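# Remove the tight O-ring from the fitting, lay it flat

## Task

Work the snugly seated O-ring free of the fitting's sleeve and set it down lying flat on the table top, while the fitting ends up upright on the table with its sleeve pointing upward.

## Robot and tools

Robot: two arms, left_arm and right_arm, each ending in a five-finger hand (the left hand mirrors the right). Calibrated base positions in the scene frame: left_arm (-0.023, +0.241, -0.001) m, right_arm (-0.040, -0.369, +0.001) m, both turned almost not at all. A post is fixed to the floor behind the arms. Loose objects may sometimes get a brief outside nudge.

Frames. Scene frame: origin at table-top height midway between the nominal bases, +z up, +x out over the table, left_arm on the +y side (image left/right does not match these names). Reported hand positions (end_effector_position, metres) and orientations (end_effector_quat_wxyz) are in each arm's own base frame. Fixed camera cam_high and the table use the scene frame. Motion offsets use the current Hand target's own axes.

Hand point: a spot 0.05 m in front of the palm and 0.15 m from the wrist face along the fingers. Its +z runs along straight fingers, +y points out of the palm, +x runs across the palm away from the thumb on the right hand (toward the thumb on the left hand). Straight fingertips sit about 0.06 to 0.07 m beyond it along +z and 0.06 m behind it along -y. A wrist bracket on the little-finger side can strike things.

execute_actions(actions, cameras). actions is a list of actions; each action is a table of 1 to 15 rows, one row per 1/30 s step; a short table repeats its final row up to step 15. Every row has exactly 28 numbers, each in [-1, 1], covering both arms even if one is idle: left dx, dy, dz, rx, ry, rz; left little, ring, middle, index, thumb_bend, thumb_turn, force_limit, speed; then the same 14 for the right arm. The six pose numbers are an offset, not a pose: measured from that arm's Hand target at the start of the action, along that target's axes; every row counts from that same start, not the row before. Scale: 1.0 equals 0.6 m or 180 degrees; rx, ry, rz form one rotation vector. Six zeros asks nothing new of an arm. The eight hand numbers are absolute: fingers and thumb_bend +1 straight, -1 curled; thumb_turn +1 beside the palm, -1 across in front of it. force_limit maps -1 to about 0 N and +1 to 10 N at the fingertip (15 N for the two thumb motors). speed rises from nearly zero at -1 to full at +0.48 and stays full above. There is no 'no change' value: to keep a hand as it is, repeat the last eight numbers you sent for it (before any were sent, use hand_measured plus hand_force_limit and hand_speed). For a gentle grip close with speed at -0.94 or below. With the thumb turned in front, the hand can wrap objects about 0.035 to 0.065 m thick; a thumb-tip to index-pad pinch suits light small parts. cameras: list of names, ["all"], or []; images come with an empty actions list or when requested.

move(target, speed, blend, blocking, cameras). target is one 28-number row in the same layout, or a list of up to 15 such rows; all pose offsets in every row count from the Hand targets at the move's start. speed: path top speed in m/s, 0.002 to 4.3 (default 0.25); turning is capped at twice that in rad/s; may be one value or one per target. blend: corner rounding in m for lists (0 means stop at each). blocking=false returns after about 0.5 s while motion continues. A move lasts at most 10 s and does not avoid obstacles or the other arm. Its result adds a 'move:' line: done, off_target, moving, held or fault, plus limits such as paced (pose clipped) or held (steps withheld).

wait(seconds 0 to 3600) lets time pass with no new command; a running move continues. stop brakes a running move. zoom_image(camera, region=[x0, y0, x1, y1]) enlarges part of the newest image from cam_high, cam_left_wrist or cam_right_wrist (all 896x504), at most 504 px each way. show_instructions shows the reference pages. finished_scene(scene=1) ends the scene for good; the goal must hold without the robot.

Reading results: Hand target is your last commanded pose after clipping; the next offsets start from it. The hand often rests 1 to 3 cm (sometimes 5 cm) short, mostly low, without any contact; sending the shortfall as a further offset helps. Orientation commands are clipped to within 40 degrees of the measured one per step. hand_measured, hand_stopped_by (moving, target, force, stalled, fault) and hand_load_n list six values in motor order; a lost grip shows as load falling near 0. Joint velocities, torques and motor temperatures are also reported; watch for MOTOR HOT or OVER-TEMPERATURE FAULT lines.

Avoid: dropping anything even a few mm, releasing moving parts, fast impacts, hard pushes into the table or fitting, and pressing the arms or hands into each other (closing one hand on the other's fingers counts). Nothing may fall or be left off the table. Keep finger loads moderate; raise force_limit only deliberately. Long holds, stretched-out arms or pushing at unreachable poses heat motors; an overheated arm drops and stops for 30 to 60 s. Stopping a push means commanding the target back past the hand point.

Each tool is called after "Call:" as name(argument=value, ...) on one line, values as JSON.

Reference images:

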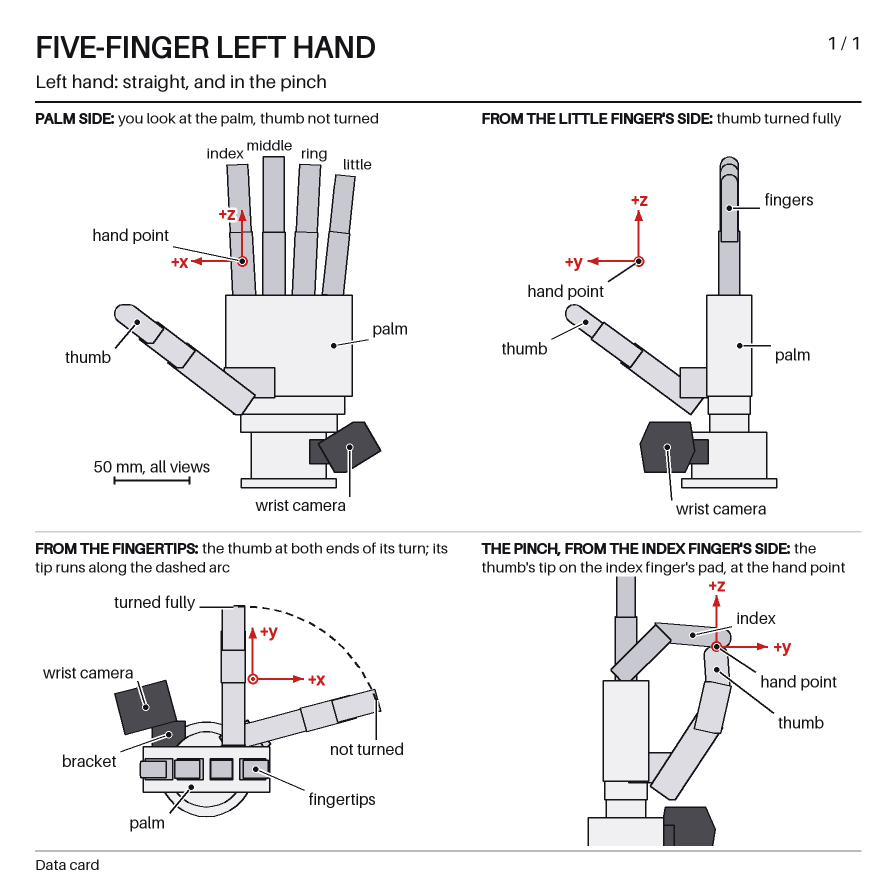

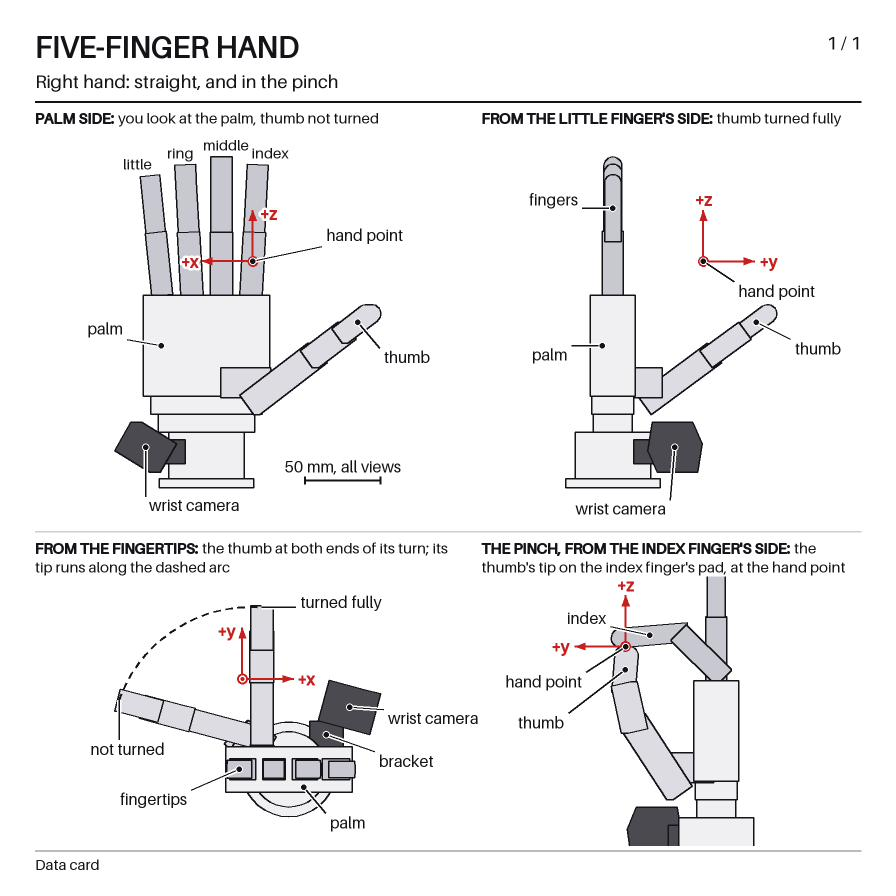

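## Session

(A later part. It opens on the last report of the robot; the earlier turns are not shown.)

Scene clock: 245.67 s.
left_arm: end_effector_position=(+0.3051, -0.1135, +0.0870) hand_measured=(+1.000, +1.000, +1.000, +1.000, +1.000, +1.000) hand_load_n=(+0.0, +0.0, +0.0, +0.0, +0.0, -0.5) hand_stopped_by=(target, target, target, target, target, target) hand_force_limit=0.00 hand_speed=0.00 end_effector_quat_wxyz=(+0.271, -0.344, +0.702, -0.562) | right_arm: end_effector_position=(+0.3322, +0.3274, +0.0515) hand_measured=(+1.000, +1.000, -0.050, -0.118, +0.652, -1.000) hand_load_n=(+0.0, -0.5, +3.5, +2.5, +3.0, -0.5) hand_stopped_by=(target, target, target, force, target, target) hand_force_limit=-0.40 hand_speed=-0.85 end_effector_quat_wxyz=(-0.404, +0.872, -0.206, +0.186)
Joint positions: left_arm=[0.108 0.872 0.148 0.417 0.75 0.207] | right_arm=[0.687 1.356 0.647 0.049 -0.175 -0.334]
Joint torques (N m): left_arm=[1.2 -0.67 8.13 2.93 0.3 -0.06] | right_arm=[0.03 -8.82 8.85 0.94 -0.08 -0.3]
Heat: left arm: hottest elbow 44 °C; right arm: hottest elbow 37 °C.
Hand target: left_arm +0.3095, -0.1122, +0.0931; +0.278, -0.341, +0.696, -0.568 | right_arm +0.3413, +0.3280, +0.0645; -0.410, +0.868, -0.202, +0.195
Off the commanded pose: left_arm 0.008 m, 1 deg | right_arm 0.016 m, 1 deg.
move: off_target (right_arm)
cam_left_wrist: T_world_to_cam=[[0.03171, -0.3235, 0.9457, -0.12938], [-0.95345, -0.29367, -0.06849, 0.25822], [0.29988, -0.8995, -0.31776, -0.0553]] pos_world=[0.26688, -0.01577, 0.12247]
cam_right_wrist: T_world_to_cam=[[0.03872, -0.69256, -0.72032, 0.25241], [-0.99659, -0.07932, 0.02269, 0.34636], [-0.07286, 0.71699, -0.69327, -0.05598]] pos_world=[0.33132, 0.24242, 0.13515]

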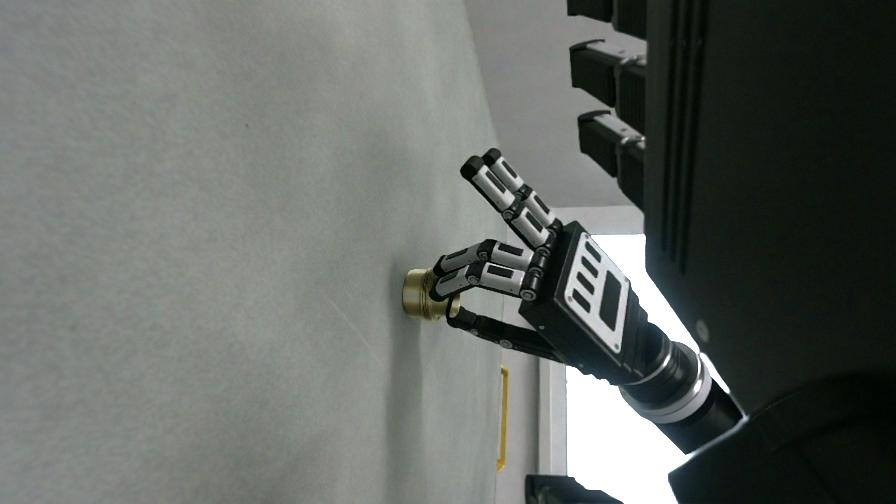

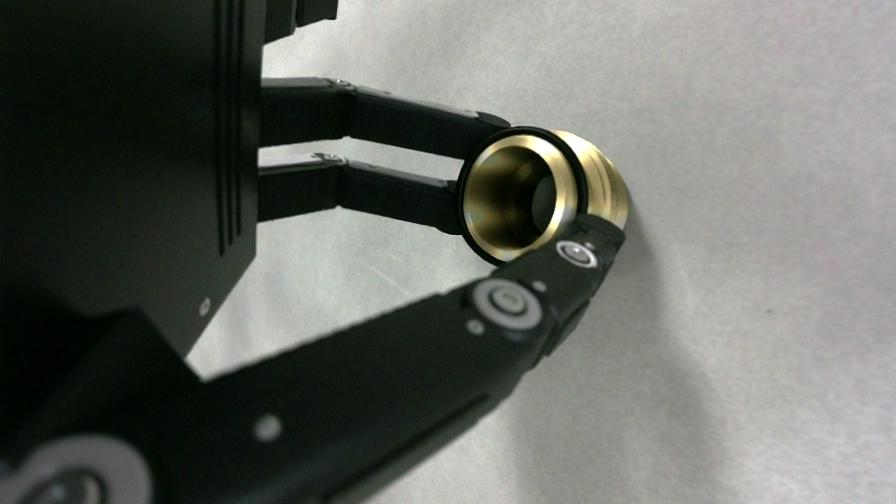

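Call:
move(target=[0,0,0,0,0,0,1,1,1,1,1,1,0,0,0.0023,-0.0105,-0.0078,0,0,0,1,1,-0.05,-0.12,0.65,-1,-0.4,-0.85], speed=0.04, cameras=["cam_left_wrist","cam_right_wrist"])

Call:
zoom_image(camera="cam_left_wrist", region=[370, 220, 510, 330])

Scene clock: 246.80 s.
left_arm: end_effector_position=(+0.3051, -0.1135, +0.0870) hand_measured=(+1.000, +1.000, +1.000, +1.000, +1.000, +1.000) hand_load_n=(+0.0, +0.0, +0.0, +0.0, +0.0, -0.5) hand_stopped_by=(target, target, target, target, target, target) hand_force_limit=0.00 hand_speed=0.00 end_effector_quat_wxyz=(+0.271, -0.344, +0.702, -0.562) | right_arm: end_effector_position=(+0.3279, +0.3234, +0.0522) hand_measured=(+1.000, +1.000, -0.050, -0.118, +0.652, -1.000) hand_load_n=(+0.0, +0.0, +3.0, +2.5, +3.0, +0.0) hand_stopped_by=(target, target, target, force, target, target) hand_force_limit=-0.40 hand_speed=-0.85 end_effector_quat_wxyz=(-0.397, +0.876, -0.205, +0.182)
Joint positions: left_arm=[0.108 0.872 0.148 0.417 0.75 0.207] | right_arm=[0.687 1.342 0.647 0.016 -0.175 -0.34]
Joint torques (N m): left_arm=[1.49 -0.26 8.01 2.97 0.28 -0.04] | right_arm=[0.09 -9.05 9.78 1.06 -0.07 -0.3]
Heat: left arm: hottest elbow 44 °C; right arm: hottest elbow 37 °C.
Hand target: left_arm +0.3095, -0.1122, +0.0931; +0.278, -0.341, +0.696, -0.568 | right_arm +0.3413, +0.3280, +0.0725; -0.410, +0.868, -0.202, +0.195
Off the commanded pose: left_arm 0.008 m, 1 deg | right_arm 0.025 m, 2 deg.
move: off_target (right_arm)
cam_left_wrist: T_world_to_cam=[[0.03171, -0.3235, 0.9457, -0.12938], [-0.95345, -0.29367, -0.06849, 0.25822], [0.29988, -0.8995, -0.31776, -0.0553]] pos_world=[0.26688, -0.01577, 0.12247]
cam_right_wrist: T_world_to_cam=[[0.03398, -0.7029, -0.71047, 0.2547], [-0.99599, -0.08268, 0.03417, 0.34198], [-0.08276, 0.70647, -0.70289, -0.0458]] pos_world=[0.32816, 0.23966, 0.13708]

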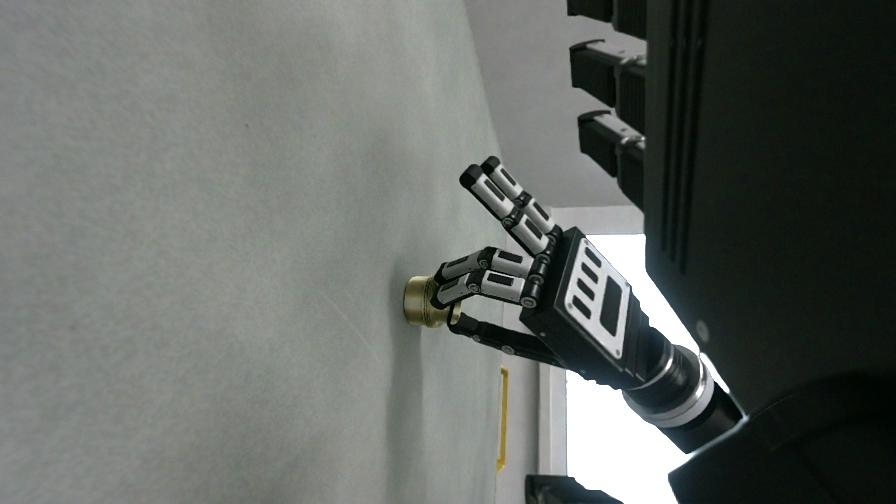

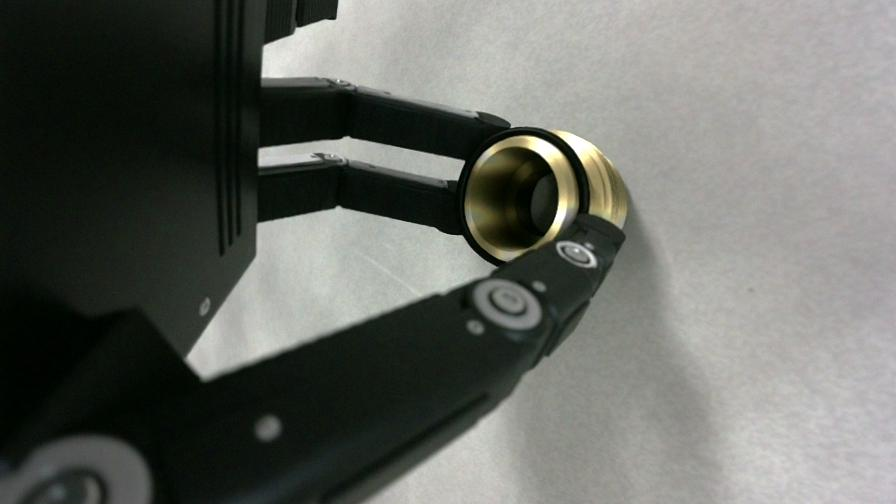

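Scaled by 3.600.

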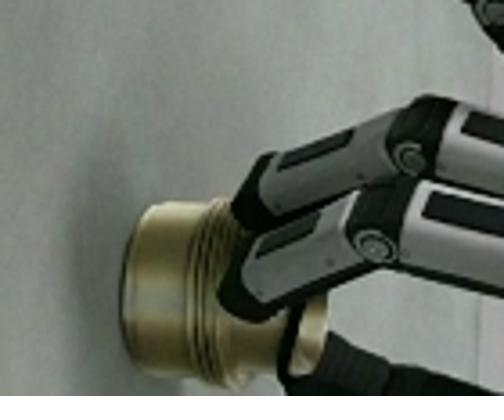

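Call:
move(target=[0,0,0,0,0,0,1,1,1,1,1,1,0,0,0.0023,-0.0105,-0.0078,0,0,0,1,1,-0.05,-0.12,0.65,-1,-0.4,-0.85], speed=0.04, cameras=["cam_left_wrist","cam_right_wrist"])

Call:
zoom_image(camera="cam_left_wrist", region=[370, 240, 510, 350])

Scene clock: 247.87 s.
left_arm: end_effector_position=(+0.3051, -0.1135, +0.0870) hand_measured=(+1.000, +1.000, +1.000, +1.000, +1.000, +1.000) hand_load_n=(+0.0, -0.5, +0.0, +0.0, +0.0, -0.5) hand_stopped_by=(target, target, target, target, target, target) hand_force_limit=0.00 hand_speed=0.00 end_effector_quat_wxyz=(+0.271, -0.344, +0.702, -0.562) | right_arm: end_effector_position=(+0.3241, +0.3194, +0.0539) hand_measured=(+1.000, +1.000, -0.050, -0.118, +0.652, -1.000) hand_load_n=(+0.0, +0.0, +2.0, +1.5, +2.5, +0.0) hand_stopped_by=(target, target, target, force, target, target) hand_force_limit=-0.40 hand_speed=-0.85 end_effector_quat_wxyz=(-0.391, +0.879, -0.207, +0.178)
Joint positions: left_arm=[0.108 0.872 0.148 0.417 0.75 0.207] | right_arm=[0.685 1.327 0.647 -0.014 -0.175 -0.34]
Joint torques (N m): left_arm=[0.79 -0.21 8.08 3.03 0.27 -0.07] | right_arm=[0.03 -9 10.74 1.14 -0.07 -0.3]
Heat: left arm: hottest elbow 44 °C; right arm: hottest elbow 37 °C.
Hand target: left_arm +0.3095, -0.1122, +0.0931; +0.278, -0.341, +0.696, -0.568 | right_arm +0.3413, +0.3280, +0.0805; -0.410, +0.868, -0.202, +0.195
Off the commanded pose: left_arm 0.008 m, 1 deg | right_arm 0.033 m, 3 deg.
move: off_target (right_arm)
cam_left_wrist: T_world_to_cam=[[0.03171, -0.3235, 0.9457, -0.12938], [-0.95345, -0.29367, -0.06849, 0.25822], [0.29988, -0.8995, -0.31776, -0.0553]] pos_world=[0.26688, -0.01577, 0.12247]
cam_right_wrist: T_world_to_cam=[[0.02447, -0.70981, -0.70397, 0.25818], [-0.99564, -0.08075, 0.04681, 0.33644], [-0.09007, 0.69975, -0.70869, -0.03725]] pos_world=[0.3253, 0.23649, 0.1396]

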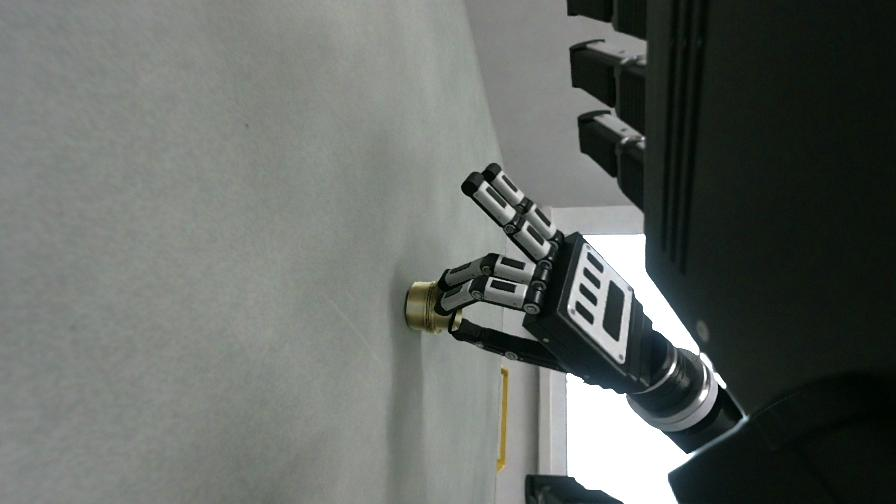

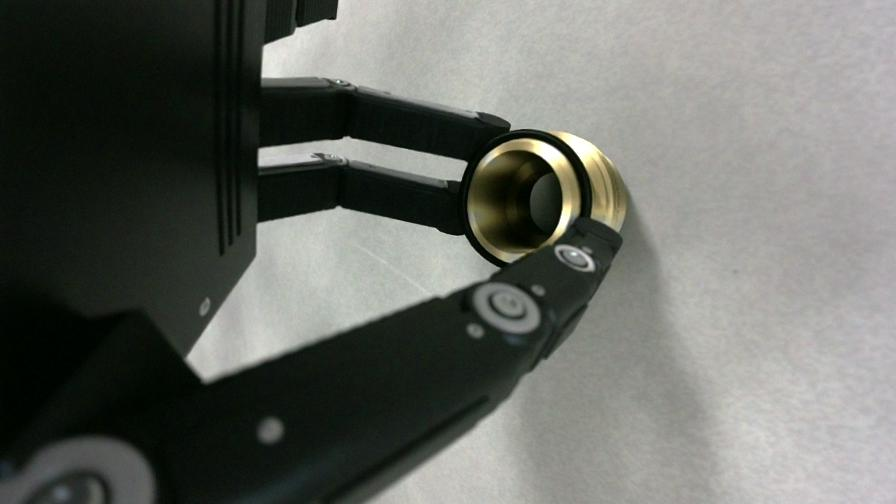

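Scaled by 3.600.

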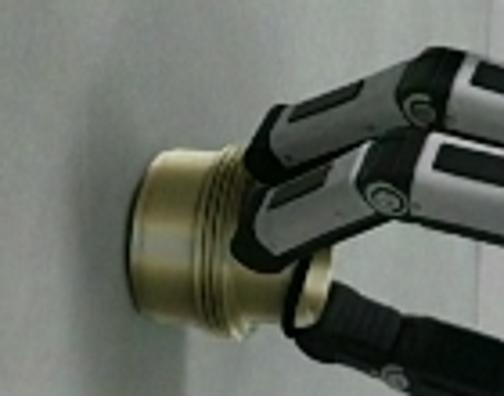

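Call:
move(target=[0,0,0,0,0,0,1,1,1,1,1,1,0,0,0.0023,-0.0105,-0.0078,0,0,0,1,1,-0.05,-0.12,0.65,-1,-0.4,-0.85], speed=0.04, cameras=["cam_left_wrist","cam_right_wrist"])

Call:
zoom_image(camera="cam_left_wrist", region=[370, 240, 510, 350])

Scene clock: 249.00 s.
left_arm: end_effector_position=(+0.3051, -0.1135, +0.0870) hand_measured=(+1.000, +1.000, +1.000, +1.000, +1.000, +1.000) hand_load_n=(+0.0, +0.0, -0.5, +0.0, +0.0, +0.0) hand_stopped_by=(target, target, target, target, target, target) hand_force_limit=0.00 hand_speed=0.00 end_effector_quat_wxyz=(+0.271, -0.344, +0.702, -0.562) | right_arm: end_effector_position=(+0.3236, +0.3204, +0.0638) hand_measured=(+1.000, +1.000, -0.050, -0.118, +0.652, -1.000) hand_load_n=(+0.0, +0.0, +0.0, +0.0, +0.0, +0.0) hand_stopped_by=(target, target, target, force, target, target) hand_force_limit=-0.40 hand_speed=-0.85 end_effector_quat_wxyz=(-0.394, +0.877, -0.209, +0.178)
Joint positions: left_arm=[0.108 0.872 0.148 0.417 0.75 0.207] | right_arm=[0.687 1.305 0.657 -0.042 -0.175 -0.334]
Joint torques (N m): left_arm=[1.03 -0.26 8.16 2.84 0.3 -0.05] | right_arm=[0.03 -8.41 11 1.17 -0.07 -0.3]
Heat: left arm: hottest elbow 44 °C; right arm: hottest elbow 37 °C.
Hand target: left_arm +0.3095, -0.1122, +0.0931; +0.278, -0.341, +0.696, -0.568 | right_arm +0.3413, +0.3280, +0.0885; -0.410, +0.868, -0.202, +0.195
Off the commanded pose: left_arm 0.008 m, 1 deg | right_arm 0.031 m, 3 deg.
move: off_target (right_arm)
cam_left_wrist: T_world_to_cam=[[0.03171, -0.3235, 0.9457, -0.12938], [-0.95345, -0.29367, -0.06849, 0.25822], [0.29988, -0.8995, -0.31776, -0.0553]] pos_world=[0.26688, -0.01577, 0.12247]
cam_right_wrist: T_world_to_cam=[[0.02263, -0.70571, -0.70813, 0.2654], [-0.9958, -0.07874, 0.04665, 0.33494], [-0.08868, 0.70411, -0.70454, -0.0331]] pos_world=[0.32459, 0.23698, 0.149]

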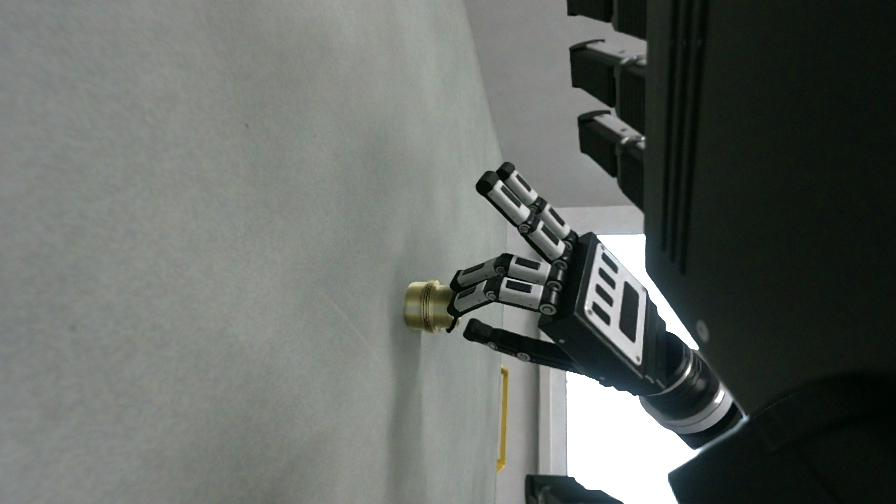

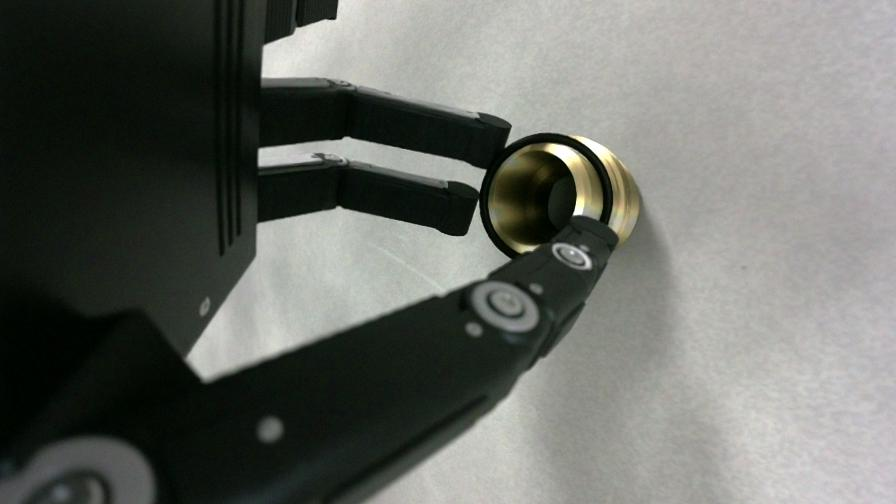

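Scaled by 3.600.

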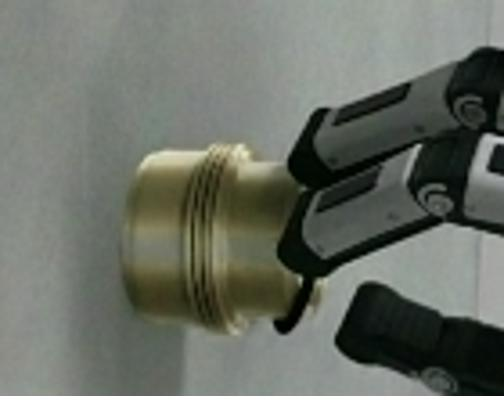

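Call:
zoom_image(camera="cam_right_wrist", region=[440, 110, 680, 280])

Scaled by 2.100.

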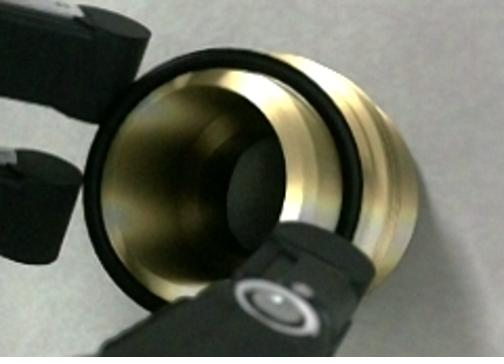

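Call:
move(target=[[0,0,0,0,0,0,1,1,1,1,1,1,0,0,0,0,0,0,0,0,1,1,0.2,0.15,0.85,-1,0.0,-0.4],[0,0,0,0,0,0,1,1,1,1,1,1,0,0,-0.0195,0.051,0.0037,0.0333,0,0,1,1,0.2,0.15,0.85,-1,0.0,-0.4]], speed=0.05, cameras=["cam_left_wrist","cam_right_wrist"])

Call:
zoom_image(camera="cam_left_wrist", region=[370, 240, 510, 350])

Scene clock: 254.03 s.
left_arm: end_effector_position=(+0.3051, -0.1135, +0.0870) hand_measured=(+1.000, +1.000, +1.000, +1.000, +1.000, +1.000) hand_load_n=(+0.0, +0.0, -0.5, -0.5, +0.0, +0.0) hand_stopped_by=(target, target, target, target, target, target) hand_force_limit=0.00 hand_speed=0.00 end_effector_quat_wxyz=(+0.271, -0.344, +0.702, -0.562) | right_arm: end_effector_position=(+0.3193, +0.3172, +0.0528) hand_measured=(+1.000, +1.000, +0.200, +0.150, +0.850, -1.000) hand_load_n=(+0.0, +0.0, +0.0, +0.0, +0.0, +0.0) hand_stopped_by=(target, target, target, target, target, target) hand_force_limit=0.00 hand_speed=-0.40 end_effector_quat_wxyz=(-0.444, +0.853, -0.194, +0.195)
Joint positions: left_arm=[0.108 0.872 0.148 0.417 0.75 0.207] | right_arm=[0.665 1.302 0.544 0.184 -0.227 -0.334]
Joint torques (N m): left_arm=[1.08 -0.5 8.1 2.84 0.3 -0.09] | right_arm=[0.03 -7.47 7.01 2.35 -0.18 -0.22]
Heat: left arm: hottest elbow 44 °C; right arm: hottest elbow 38 °C.
Hand target: left_arm +0.3095, -0.1122, +0.0931; +0.278, -0.341, +0.696, -0.568 | right_arm +0.3267, +0.3176, +0.0609; -0.455, +0.845, -0.191, +0.205
Off the commanded pose: left_arm 0.008 m, 1 deg | right_arm 0.011 m, 2 deg.
move: off_target (right_arm)
cam_left_wrist: T_world_to_cam=[[0.03171, -0.3235, 0.9457, -0.12938], [-0.95345, -0.29367, -0.06849, 0.25822], [0.29988, -0.8995, -0.31776, -0.0553]] pos_world=[0.26688, -0.01577, 0.12247]
cam_right_wrist: T_world_to_cam=[[0.08862, -0.63361, -0.76856, 0.21464], [-0.99446, -0.10003, -0.03221, 0.34144], [-0.05647, 0.76716, -0.63897, -0.07276]] pos_world=[0.31642, 0.22597, 0.12947]

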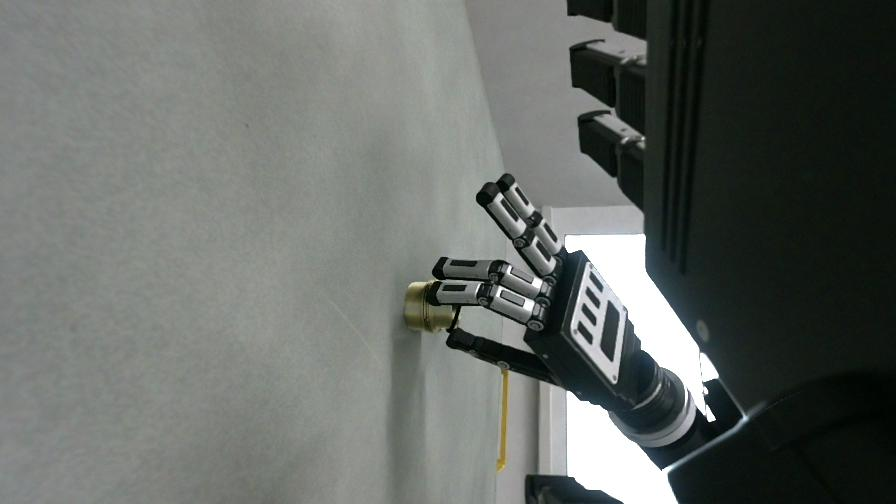

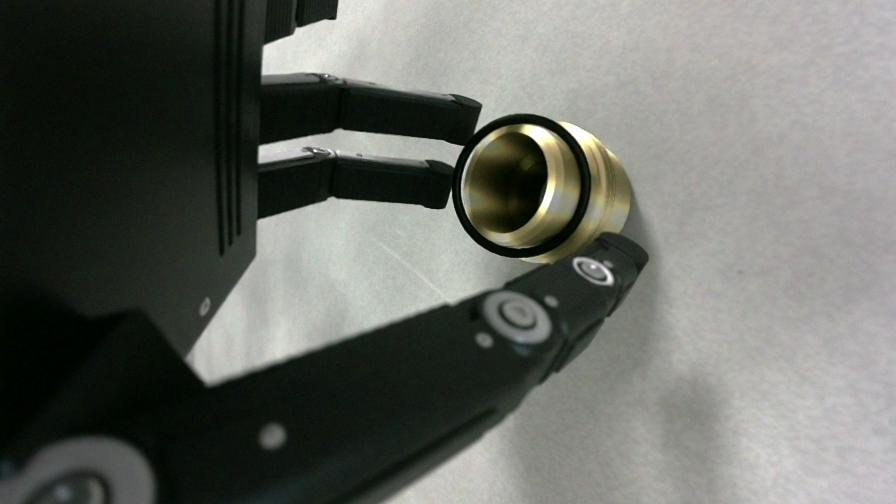

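Scaled by 3.600.

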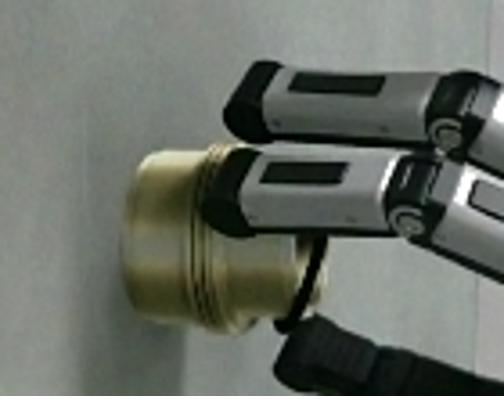

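Call:
zoom_image(camera="cam_right_wrist", region=[420, 90, 680, 280])

Scaled by 1.938.

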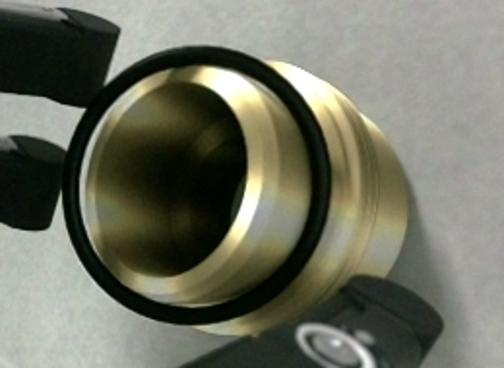

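Call:
move(target=[0,0,0,0,0,0,1,1,1,1,1,1,0,0,0.0007,0.0043,-0.0005,0.0278,0,0,1,1,0.2,0.15,0.85,-1,0.0,-0.4], speed=0.05, cameras=["cam_left_wrist","cam_right_wrist"])

Call:
zoom_image(camera="cam_left_wrist", region=[370, 240, 510, 350])

Call:
zoom_image(camera="cam_right_wrist", region=[420, 90, 680, 280])

Scene clock: 256.50 s.
left_arm: end_effector_position=(+0.3051, -0.1135, +0.0870) hand_measured=(+1.000, +1.000, +1.000, +1.000, +1.000, +1.000) hand_load_n=(+0.0, +0.0, +0.0, +0.0, +0.0, +0.0) hand_stopped_by=(target, target, target, target, target, target) hand_force_limit=0.00 hand_speed=0.00 end_effector_quat_wxyz=(+0.271, -0.344, +0.702, -0.562) | right_arm: end_effector_position=(+0.3208, +0.3163, +0.0562) hand_measured=(+1.000, +1.000, +0.200, +0.150, +0.850, -1.000) hand_load_n=(+0.0, +0.0, +0.0, +0.0, +0.0, +0.0) hand_stopped_by=(target, target, target, target, target, target) hand_force_limit=0.00 hand_speed=-0.40 end_effector_quat_wxyz=(-0.485, +0.830, -0.180, +0.208)
Joint positions: left_arm=[0.108 0.872 0.148 0.417 0.75 0.207] | right_arm=[0.641 1.302 0.484 0.339 -0.278 -0.334]
Joint torques (N m): left_arm=[1.38 -0.44 8.17 2.84 0.31 -0.04] | right_arm=[0.09 -6.18 6.63 2.41 -0.19 -0.13]
Heat: left arm: hottest elbow 44 °C; right arm: hottest elbow 38 °C.
Hand target: left_arm +0.3095, -0.1122, +0.0931; +0.278, -0.341, +0.696, -0.568 | right_arm +0.3265, +0.3158, +0.0590; -0.491, +0.825, -0.182, +0.213
Off the commanded pose: left_arm 0.008 m, 1 deg | right_arm 0.006 m, 1 deg.
move: done
cam_left_wrist: T_world_to_cam=[[0.03171, -0.3235, 0.9457, -0.12938], [-0.95345, -0.29367, -0.06849, 0.25822], [0.29988, -0.8995, -0.31776, -0.0553]] pos_world=[0.26688, -0.01577, 0.12247]
cam_right_wrist: T_world_to_cam=[[0.14751, -0.56981, -0.80843, 0.17981], [-0.98844, -0.1139, -0.10008, 0.34917], [-0.03506, 0.81385, -0.58002, -0.09474]] pos_world=[0.31529, 0.21934, 0.12536]

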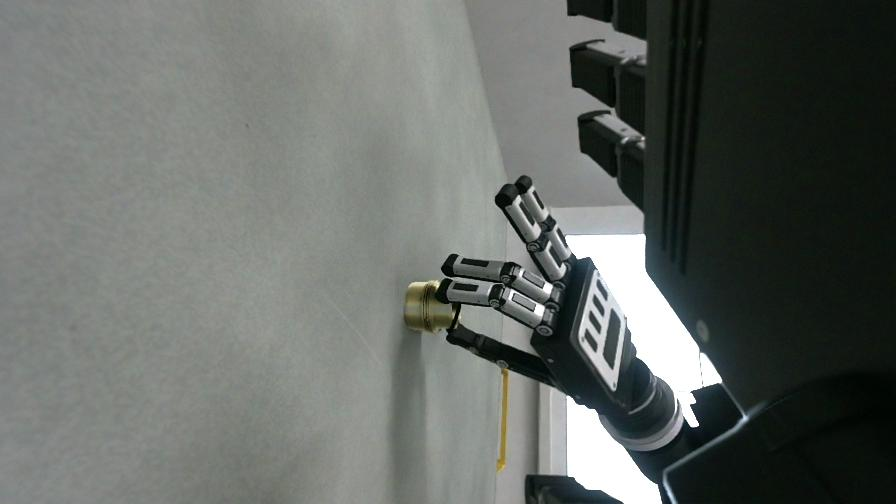

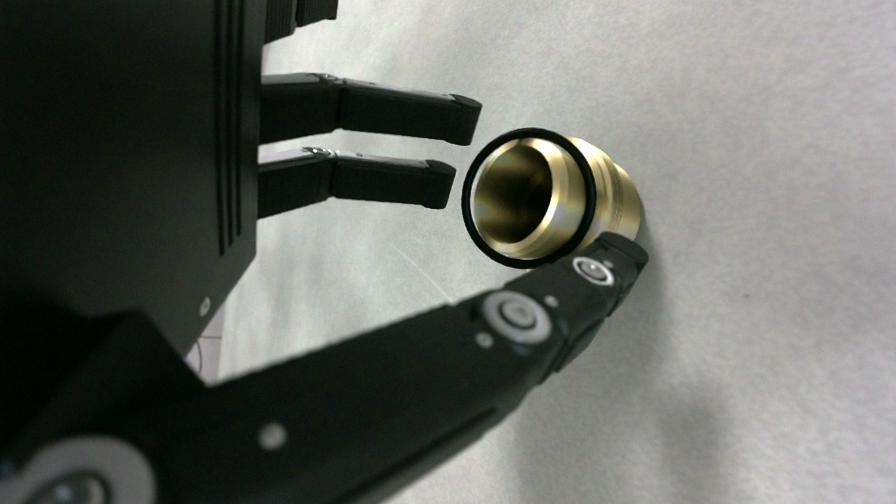

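Scaled by 3.600.

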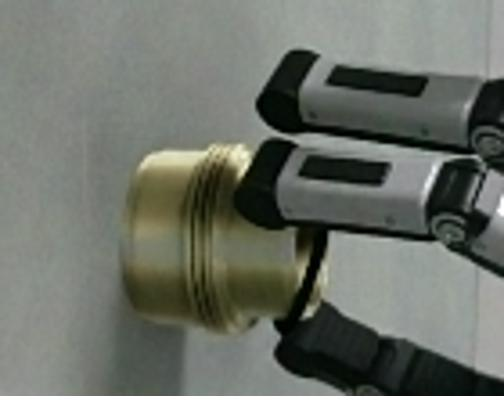

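Scaled by 1.938.

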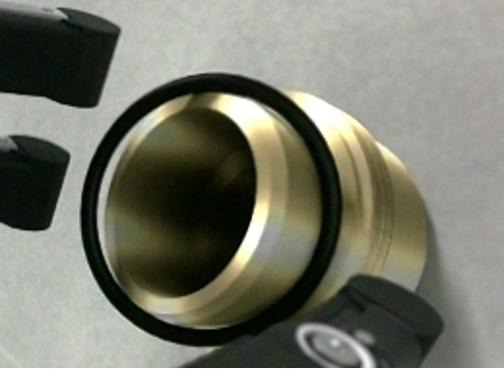

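Call:
move(target=[[0,0,0,0,0,0,1,1,1,1,1,1,0,0,0.0007,0.0053,0.001,0,0,0,1,1,0.2,0.15,0.85,-1,0.0,-0.4],[0,0,0,0,0,0,1,1,1,1,1,1,0,0,0.0007,0.0053,0.001,0,0,0,1,1,-0.05,-0.1,0.67,-1,-0.6,-0.88]], speed=0.04, cameras=["cam_left_wrist","cam_right_wrist"])

Call:
zoom_image(camera="cam_left_wrist", region=[370, 240, 510, 350])

Call:
zoom_image(camera="cam_right_wrist", region=[420, 90, 680, 280])

Scene clock: 259.37 s.
left_arm: end_effector_position=(+0.3051, -0.1135, +0.0870) hand_measured=(+1.000, +1.000, +1.000, +1.000, +1.000, +1.000) hand_load_n=(+0.0, +0.0, +0.0, +0.0, +0.0, -0.5) hand_stopped_by=(target, target, target, target, target, target) hand_force_limit=0.00 hand_speed=0.00 end_effector_quat_wxyz=(+0.271, -0.344, +0.702, -0.562) | right_arm: end_effector_position=(+0.3219, +0.3157, +0.0557) hand_measured=(+1.000, +1.000, -0.050, -0.100, +0.670, -1.000) hand_load_n=(+0.0, -0.5, +1.0, +0.0, +0.0, +0.0) hand_stopped_by=(target, target, target, target, target, target) hand_force_limit=-0.60 hand_speed=-0.88 end_effector_quat_wxyz=(-0.488, +0.828, -0.179, +0.210)
Joint positions: left_arm=[0.108 0.872 0.148 0.417 0.75 0.207] | right_arm=[0.636 1.307 0.48 0.356 -0.283 -0.334]
Joint torques (N m): left_arm=[0.97 -0.09 8.1 2.69 0.28 -0.04] | right_arm=[0.03 -5.89 6.57 2.24 -0.14 -0.15]
Heat: left arm: hottest elbow 44 °C; right arm: hottest elbow 37 °C.
Hand target: left_arm +0.3095, -0.1122, +0.0931; +0.278, -0.341, +0.696, -0.568 | right_arm +0.3269, +0.3146, +0.0560; -0.491, +0.825, -0.182, +0.213
Off the commanded pose: left_arm 0.008 m, 1 deg | right_arm 0.005 m, 1 deg.
move: done
cam_left_wrist: T_world_to_cam=[[0.03171, -0.3235, 0.9457, -0.12938], [-0.95345, -0.29367, -0.06849, 0.25822], [0.29988, -0.8995, -0.31776, -0.0553]] pos_world=[0.26688, -0.01577, 0.12247]
cam_right_wrist: T_world_to_cam=[[0.1512, -0.5648, -0.81126, 0.17617], [-0.98799, -0.11279, -0.10562, 0.35], [-0.03185, 0.81748, -0.57507, -0.09694]] pos_world=[0.31608, 0.21822, 0.12414]

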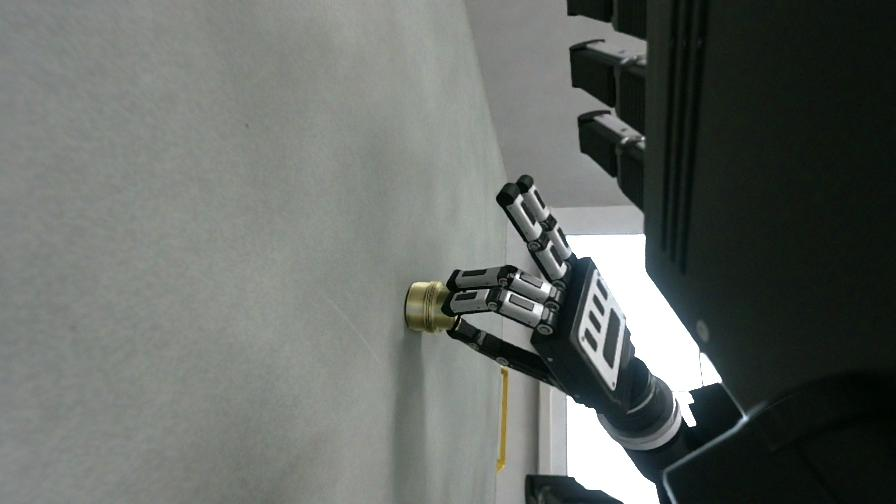

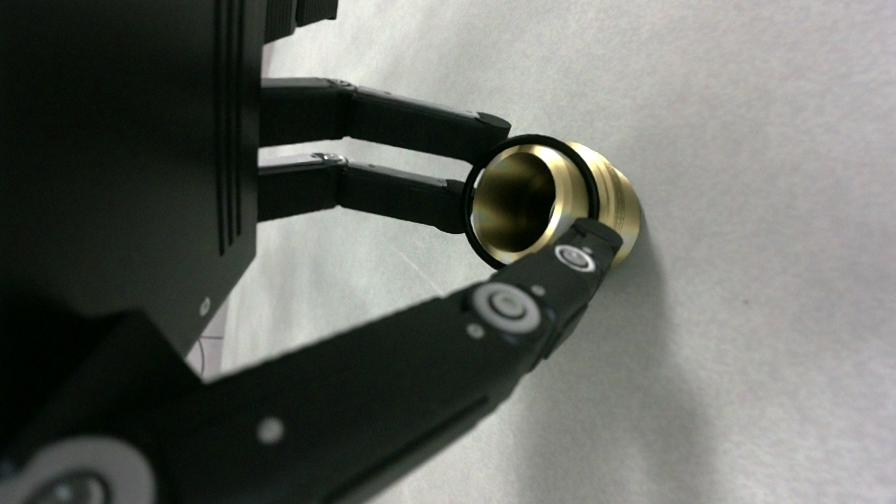

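Scaled by 3.600.

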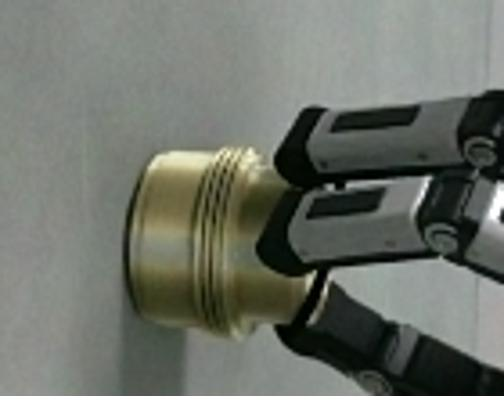

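Scaled by 1.938.

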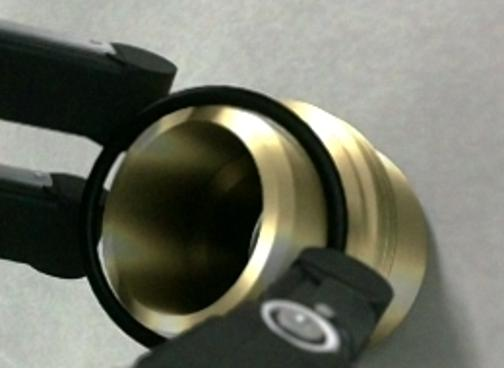

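Call:
move(target=[0,0,0,0,0,0,1,1,1,1,1,1,0,0,0.0035,-0.0177,-0.0085,0,0,0,1,1,-0.07,-0.12,0.655,-1,-0.5,-0.88], speed=0.03, cameras=["cam_left_wrist","cam_right_wrist"])

Call:
zoom_image(camera="cam_left_wrist", region=[370, 240, 510, 350])

Call:
zoom_image(camera="cam_right_wrist", region=[420, 90, 680, 280])

Scene clock: 260.90 s.
left_arm: end_effector_position=(+0.3051, -0.1135, +0.0870) hand_measured=(+1.000, +1.000, +1.000, +1.000, +1.000, +1.000) hand_load_n=(+0.0, +0.0, +0.0, +0.0, +0.5, +0.0) hand_stopped_by=(target, target, target, target, target, target) hand_force_limit=0.00 hand_speed=0.00 end_effector_quat_wxyz=(+0.271, -0.344, +0.702, -0.562) | right_arm: end_effector_position=(+0.3207, +0.3148, +0.0586) hand_measured=(+1.000, +1.000, -0.070, -0.120, +0.656, -1.000) hand_load_n=(+0.0, +0.0, +2.0, +0.0, +0.5, +0.5) hand_stopped_by=(target, target, target, target, target, target) hand_force_limit=-0.50 hand_speed=-0.88 end_effector_quat_wxyz=(-0.487, +0.829, -0.180, +0.209)
Joint positions: left_arm=[0.108 0.872 0.148 0.417 0.75 0.207] | right_arm=[0.636 1.293 0.481 0.337 -0.283 -0.334]
Joint torques (N m): left_arm=[0.97 -0.91 8.12 2.8 0.27 -0.03] | right_arm=[0.03 -7.36 7.86 1.09 -0.12 -0.15]
Heat: left arm: hottest elbow 44 °C; right arm: hottest elbow 37 °C.
Hand target: left_arm +0.3095, -0.1122, +0.0931; +0.278, -0.341, +0.696, -0.568 | right_arm +0.3270, +0.3146, +0.0679; -0.491, +0.825, -0.182, +0.213
Off the commanded pose: left_arm 0.008 m, 1 deg | right_arm 0.011 m, 1 deg.
move: off_target (right_arm)
cam_left_wrist: T_world_to_cam=[[0.03171, -0.3235, 0.9457, -0.12938], [-0.95345, -0.29367, -0.06849, 0.25822], [0.29988, -0.8995, -0.31776, -0.0553]] pos_world=[0.26688, -0.01577, 0.12247]
cam_right_wrist: T_world_to_cam=[[0.14924, -0.56624, -0.81062, 0.17925], [-0.98824, -0.11298, -0.10302, 0.34895], [-0.03325, 0.81646, -0.57644, -0.0937]] pos_world=[0.31498, 0.21742, 0.12724]

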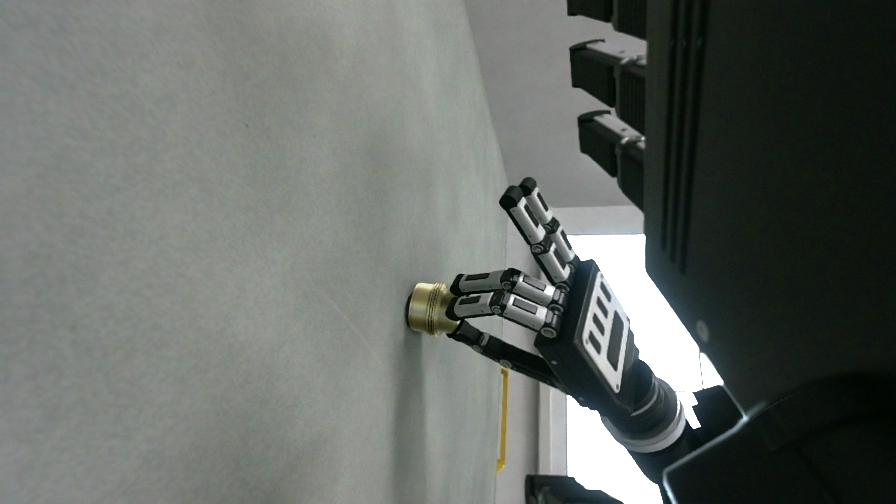

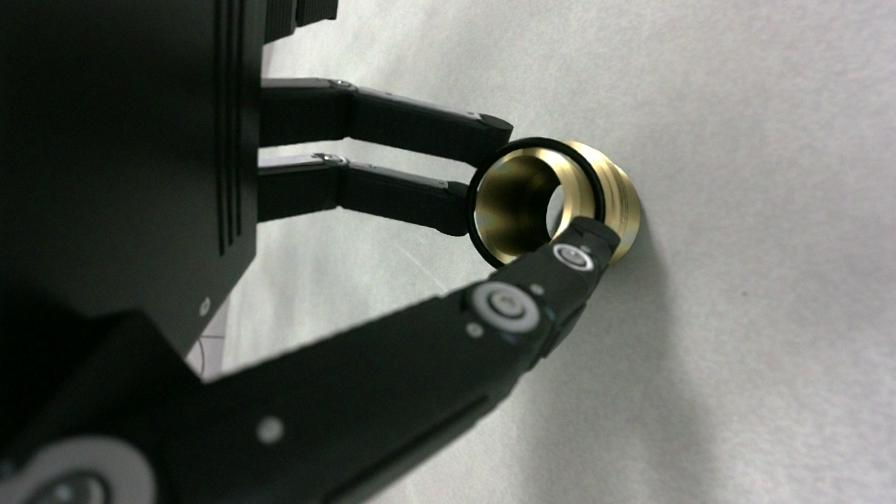

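Scaled by 3.600.

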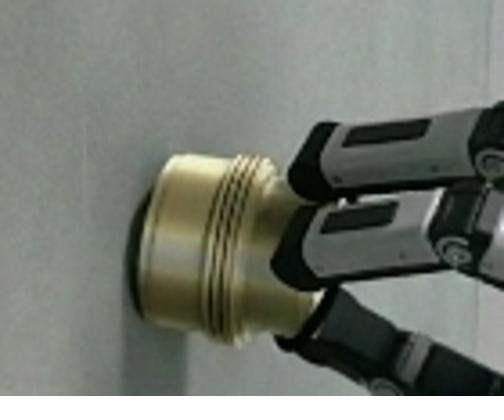

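Scaled by 1.938.

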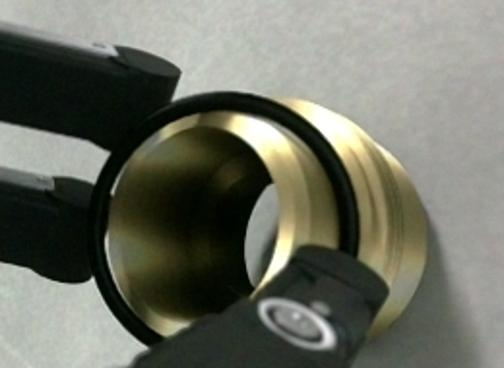

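Call:
move(target=[[0,0,0,0,0,0,1,1,1,1,1,1,0,0,-0.0035,0.0177,0.0085,0,0,0,1,1,-0.07,-0.12,0.655,-1,-0.5,-0.88],[0,0,0,0,0,0,1,1,1,1,1,1,0,0,-0.0035,0.0177,0.0085,0,0,0,1,1,0.1,0.05,0.85,-1,-0.5,-0.5],[0,0,0,0,0,0,1,1,1,1,1,1,0,0,-0.0047,0.027,0.0058,0,0,0,1,1,0.15,0.1,0.86,-1,-0.5,-0.5]], speed=0.03, cameras=["cam_left_wrist","cam_right_wrist"])

Call:
zoom_image(camera="cam_left_wrist", region=[370, 240, 510, 350])

Call:
zoom_image(camera="cam_right_wrist", region=[420, 90, 680, 280])

Scene clock: 268.57 s.
left_arm: end_effector_position=(+0.3051, -0.1135, +0.0870) hand_measured=(+1.000, +1.000, +1.000, +1.000, +1.000, +1.000) hand_load_n=(-0.5, +0.0, +0.0, +0.0, +0.0, +0.0) hand_stopped_by=(target, target, target, target, target, target) hand_force_limit=0.00 hand_speed=0.00 end_effector_quat_wxyz=(+0.271, -0.344, +0.702, -0.562) | right_arm: end_effector_position=(+0.3192, +0.3119, +0.0500) hand_measured=(+1.000, +1.000, +0.150, +0.100, +0.860, -1.000) hand_load_n=(+0.0, +0.0, +0.0, +0.0, +0.0, +0.0) hand_stopped_by=(target, target, target, target, target, target) hand_force_limit=-0.50 hand_speed=-0.50 end_effector_quat_wxyz=(-0.486, +0.829, -0.181, +0.208)
Joint positions: left_arm=[0.108 0.872 0.148 0.417 0.75 0.207] | right_arm=[0.631 1.311 0.466 0.368 -0.286 -0.334]
Joint torques (N m): left_arm=[1.03 -0.26 7.97 2.85 0.32 -0.03] | right_arm=[0.03 -5.83 6.53 2.4 -0.18 -0.17]
Heat: left arm: hottest elbow 43 °C; right arm: hottest elbow 37 °C.
Hand target: left_arm +0.3095, -0.1122, +0.0931; +0.278, -0.341, +0.696, -0.568 | right_arm +0.3250, +0.3113, +0.0516; -0.491, +0.825, -0.182, +0.213
Off the commanded pose: left_arm 0.008 m, 1 deg | right_arm 0.006 m, 1 deg.
move: done
cam_left_wrist: T_world_to_cam=[[0.03171, -0.3235, 0.9457, -0.12938], [-0.95345, -0.29367, -0.06849, 0.25822], [0.29988, -0.8995, -0.31776, -0.0553]] pos_world=[0.26688, -0.01577, 0.12247]
cam_right_wrist: T_world_to_cam=[[0.14553, -0.56708, -0.81071, 0.17235], [-0.98879, -0.11116, -0.09974, 0.34577], [-0.03356, 0.81613, -0.57689, -0.09613]] pos_world=[0.31359, 0.21463, 0.11875]

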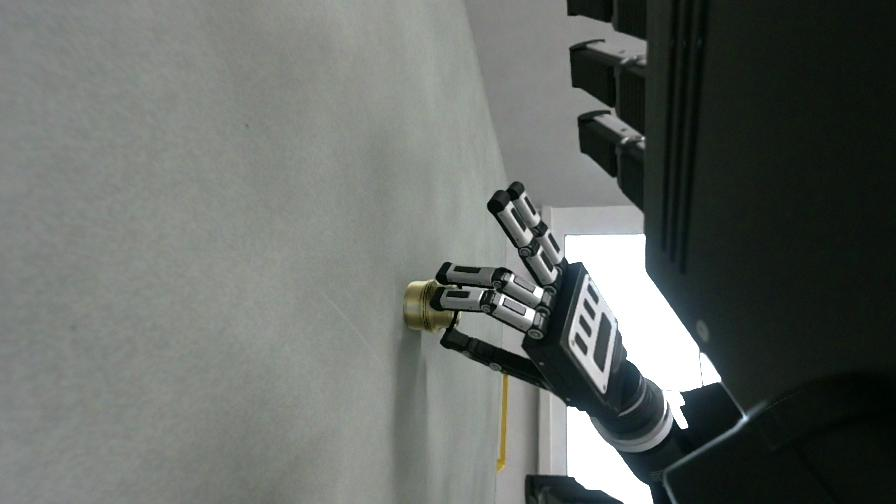

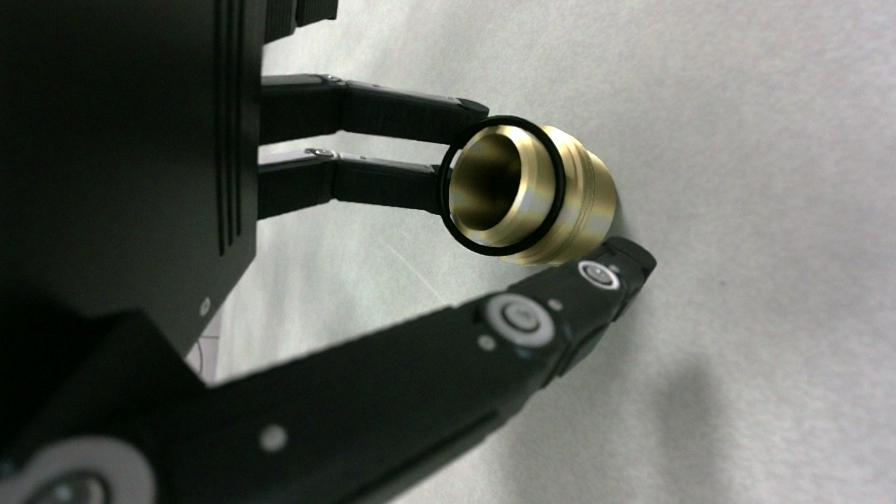

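Scaled by 3.600.

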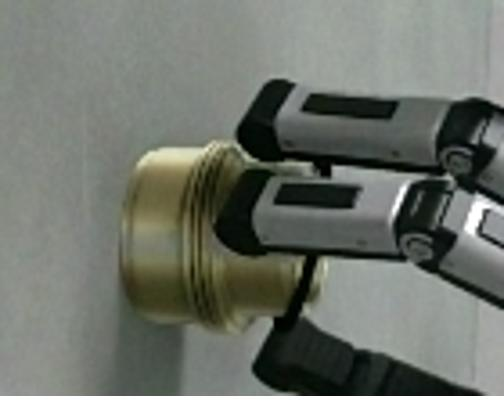

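Scaled by 1.938.

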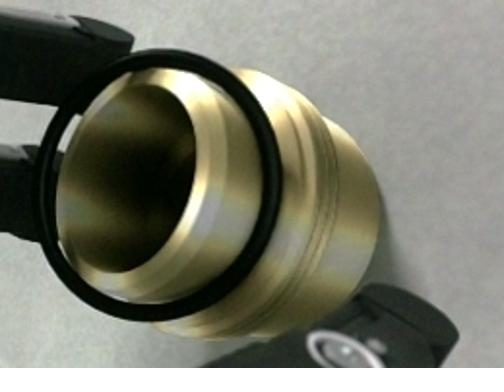

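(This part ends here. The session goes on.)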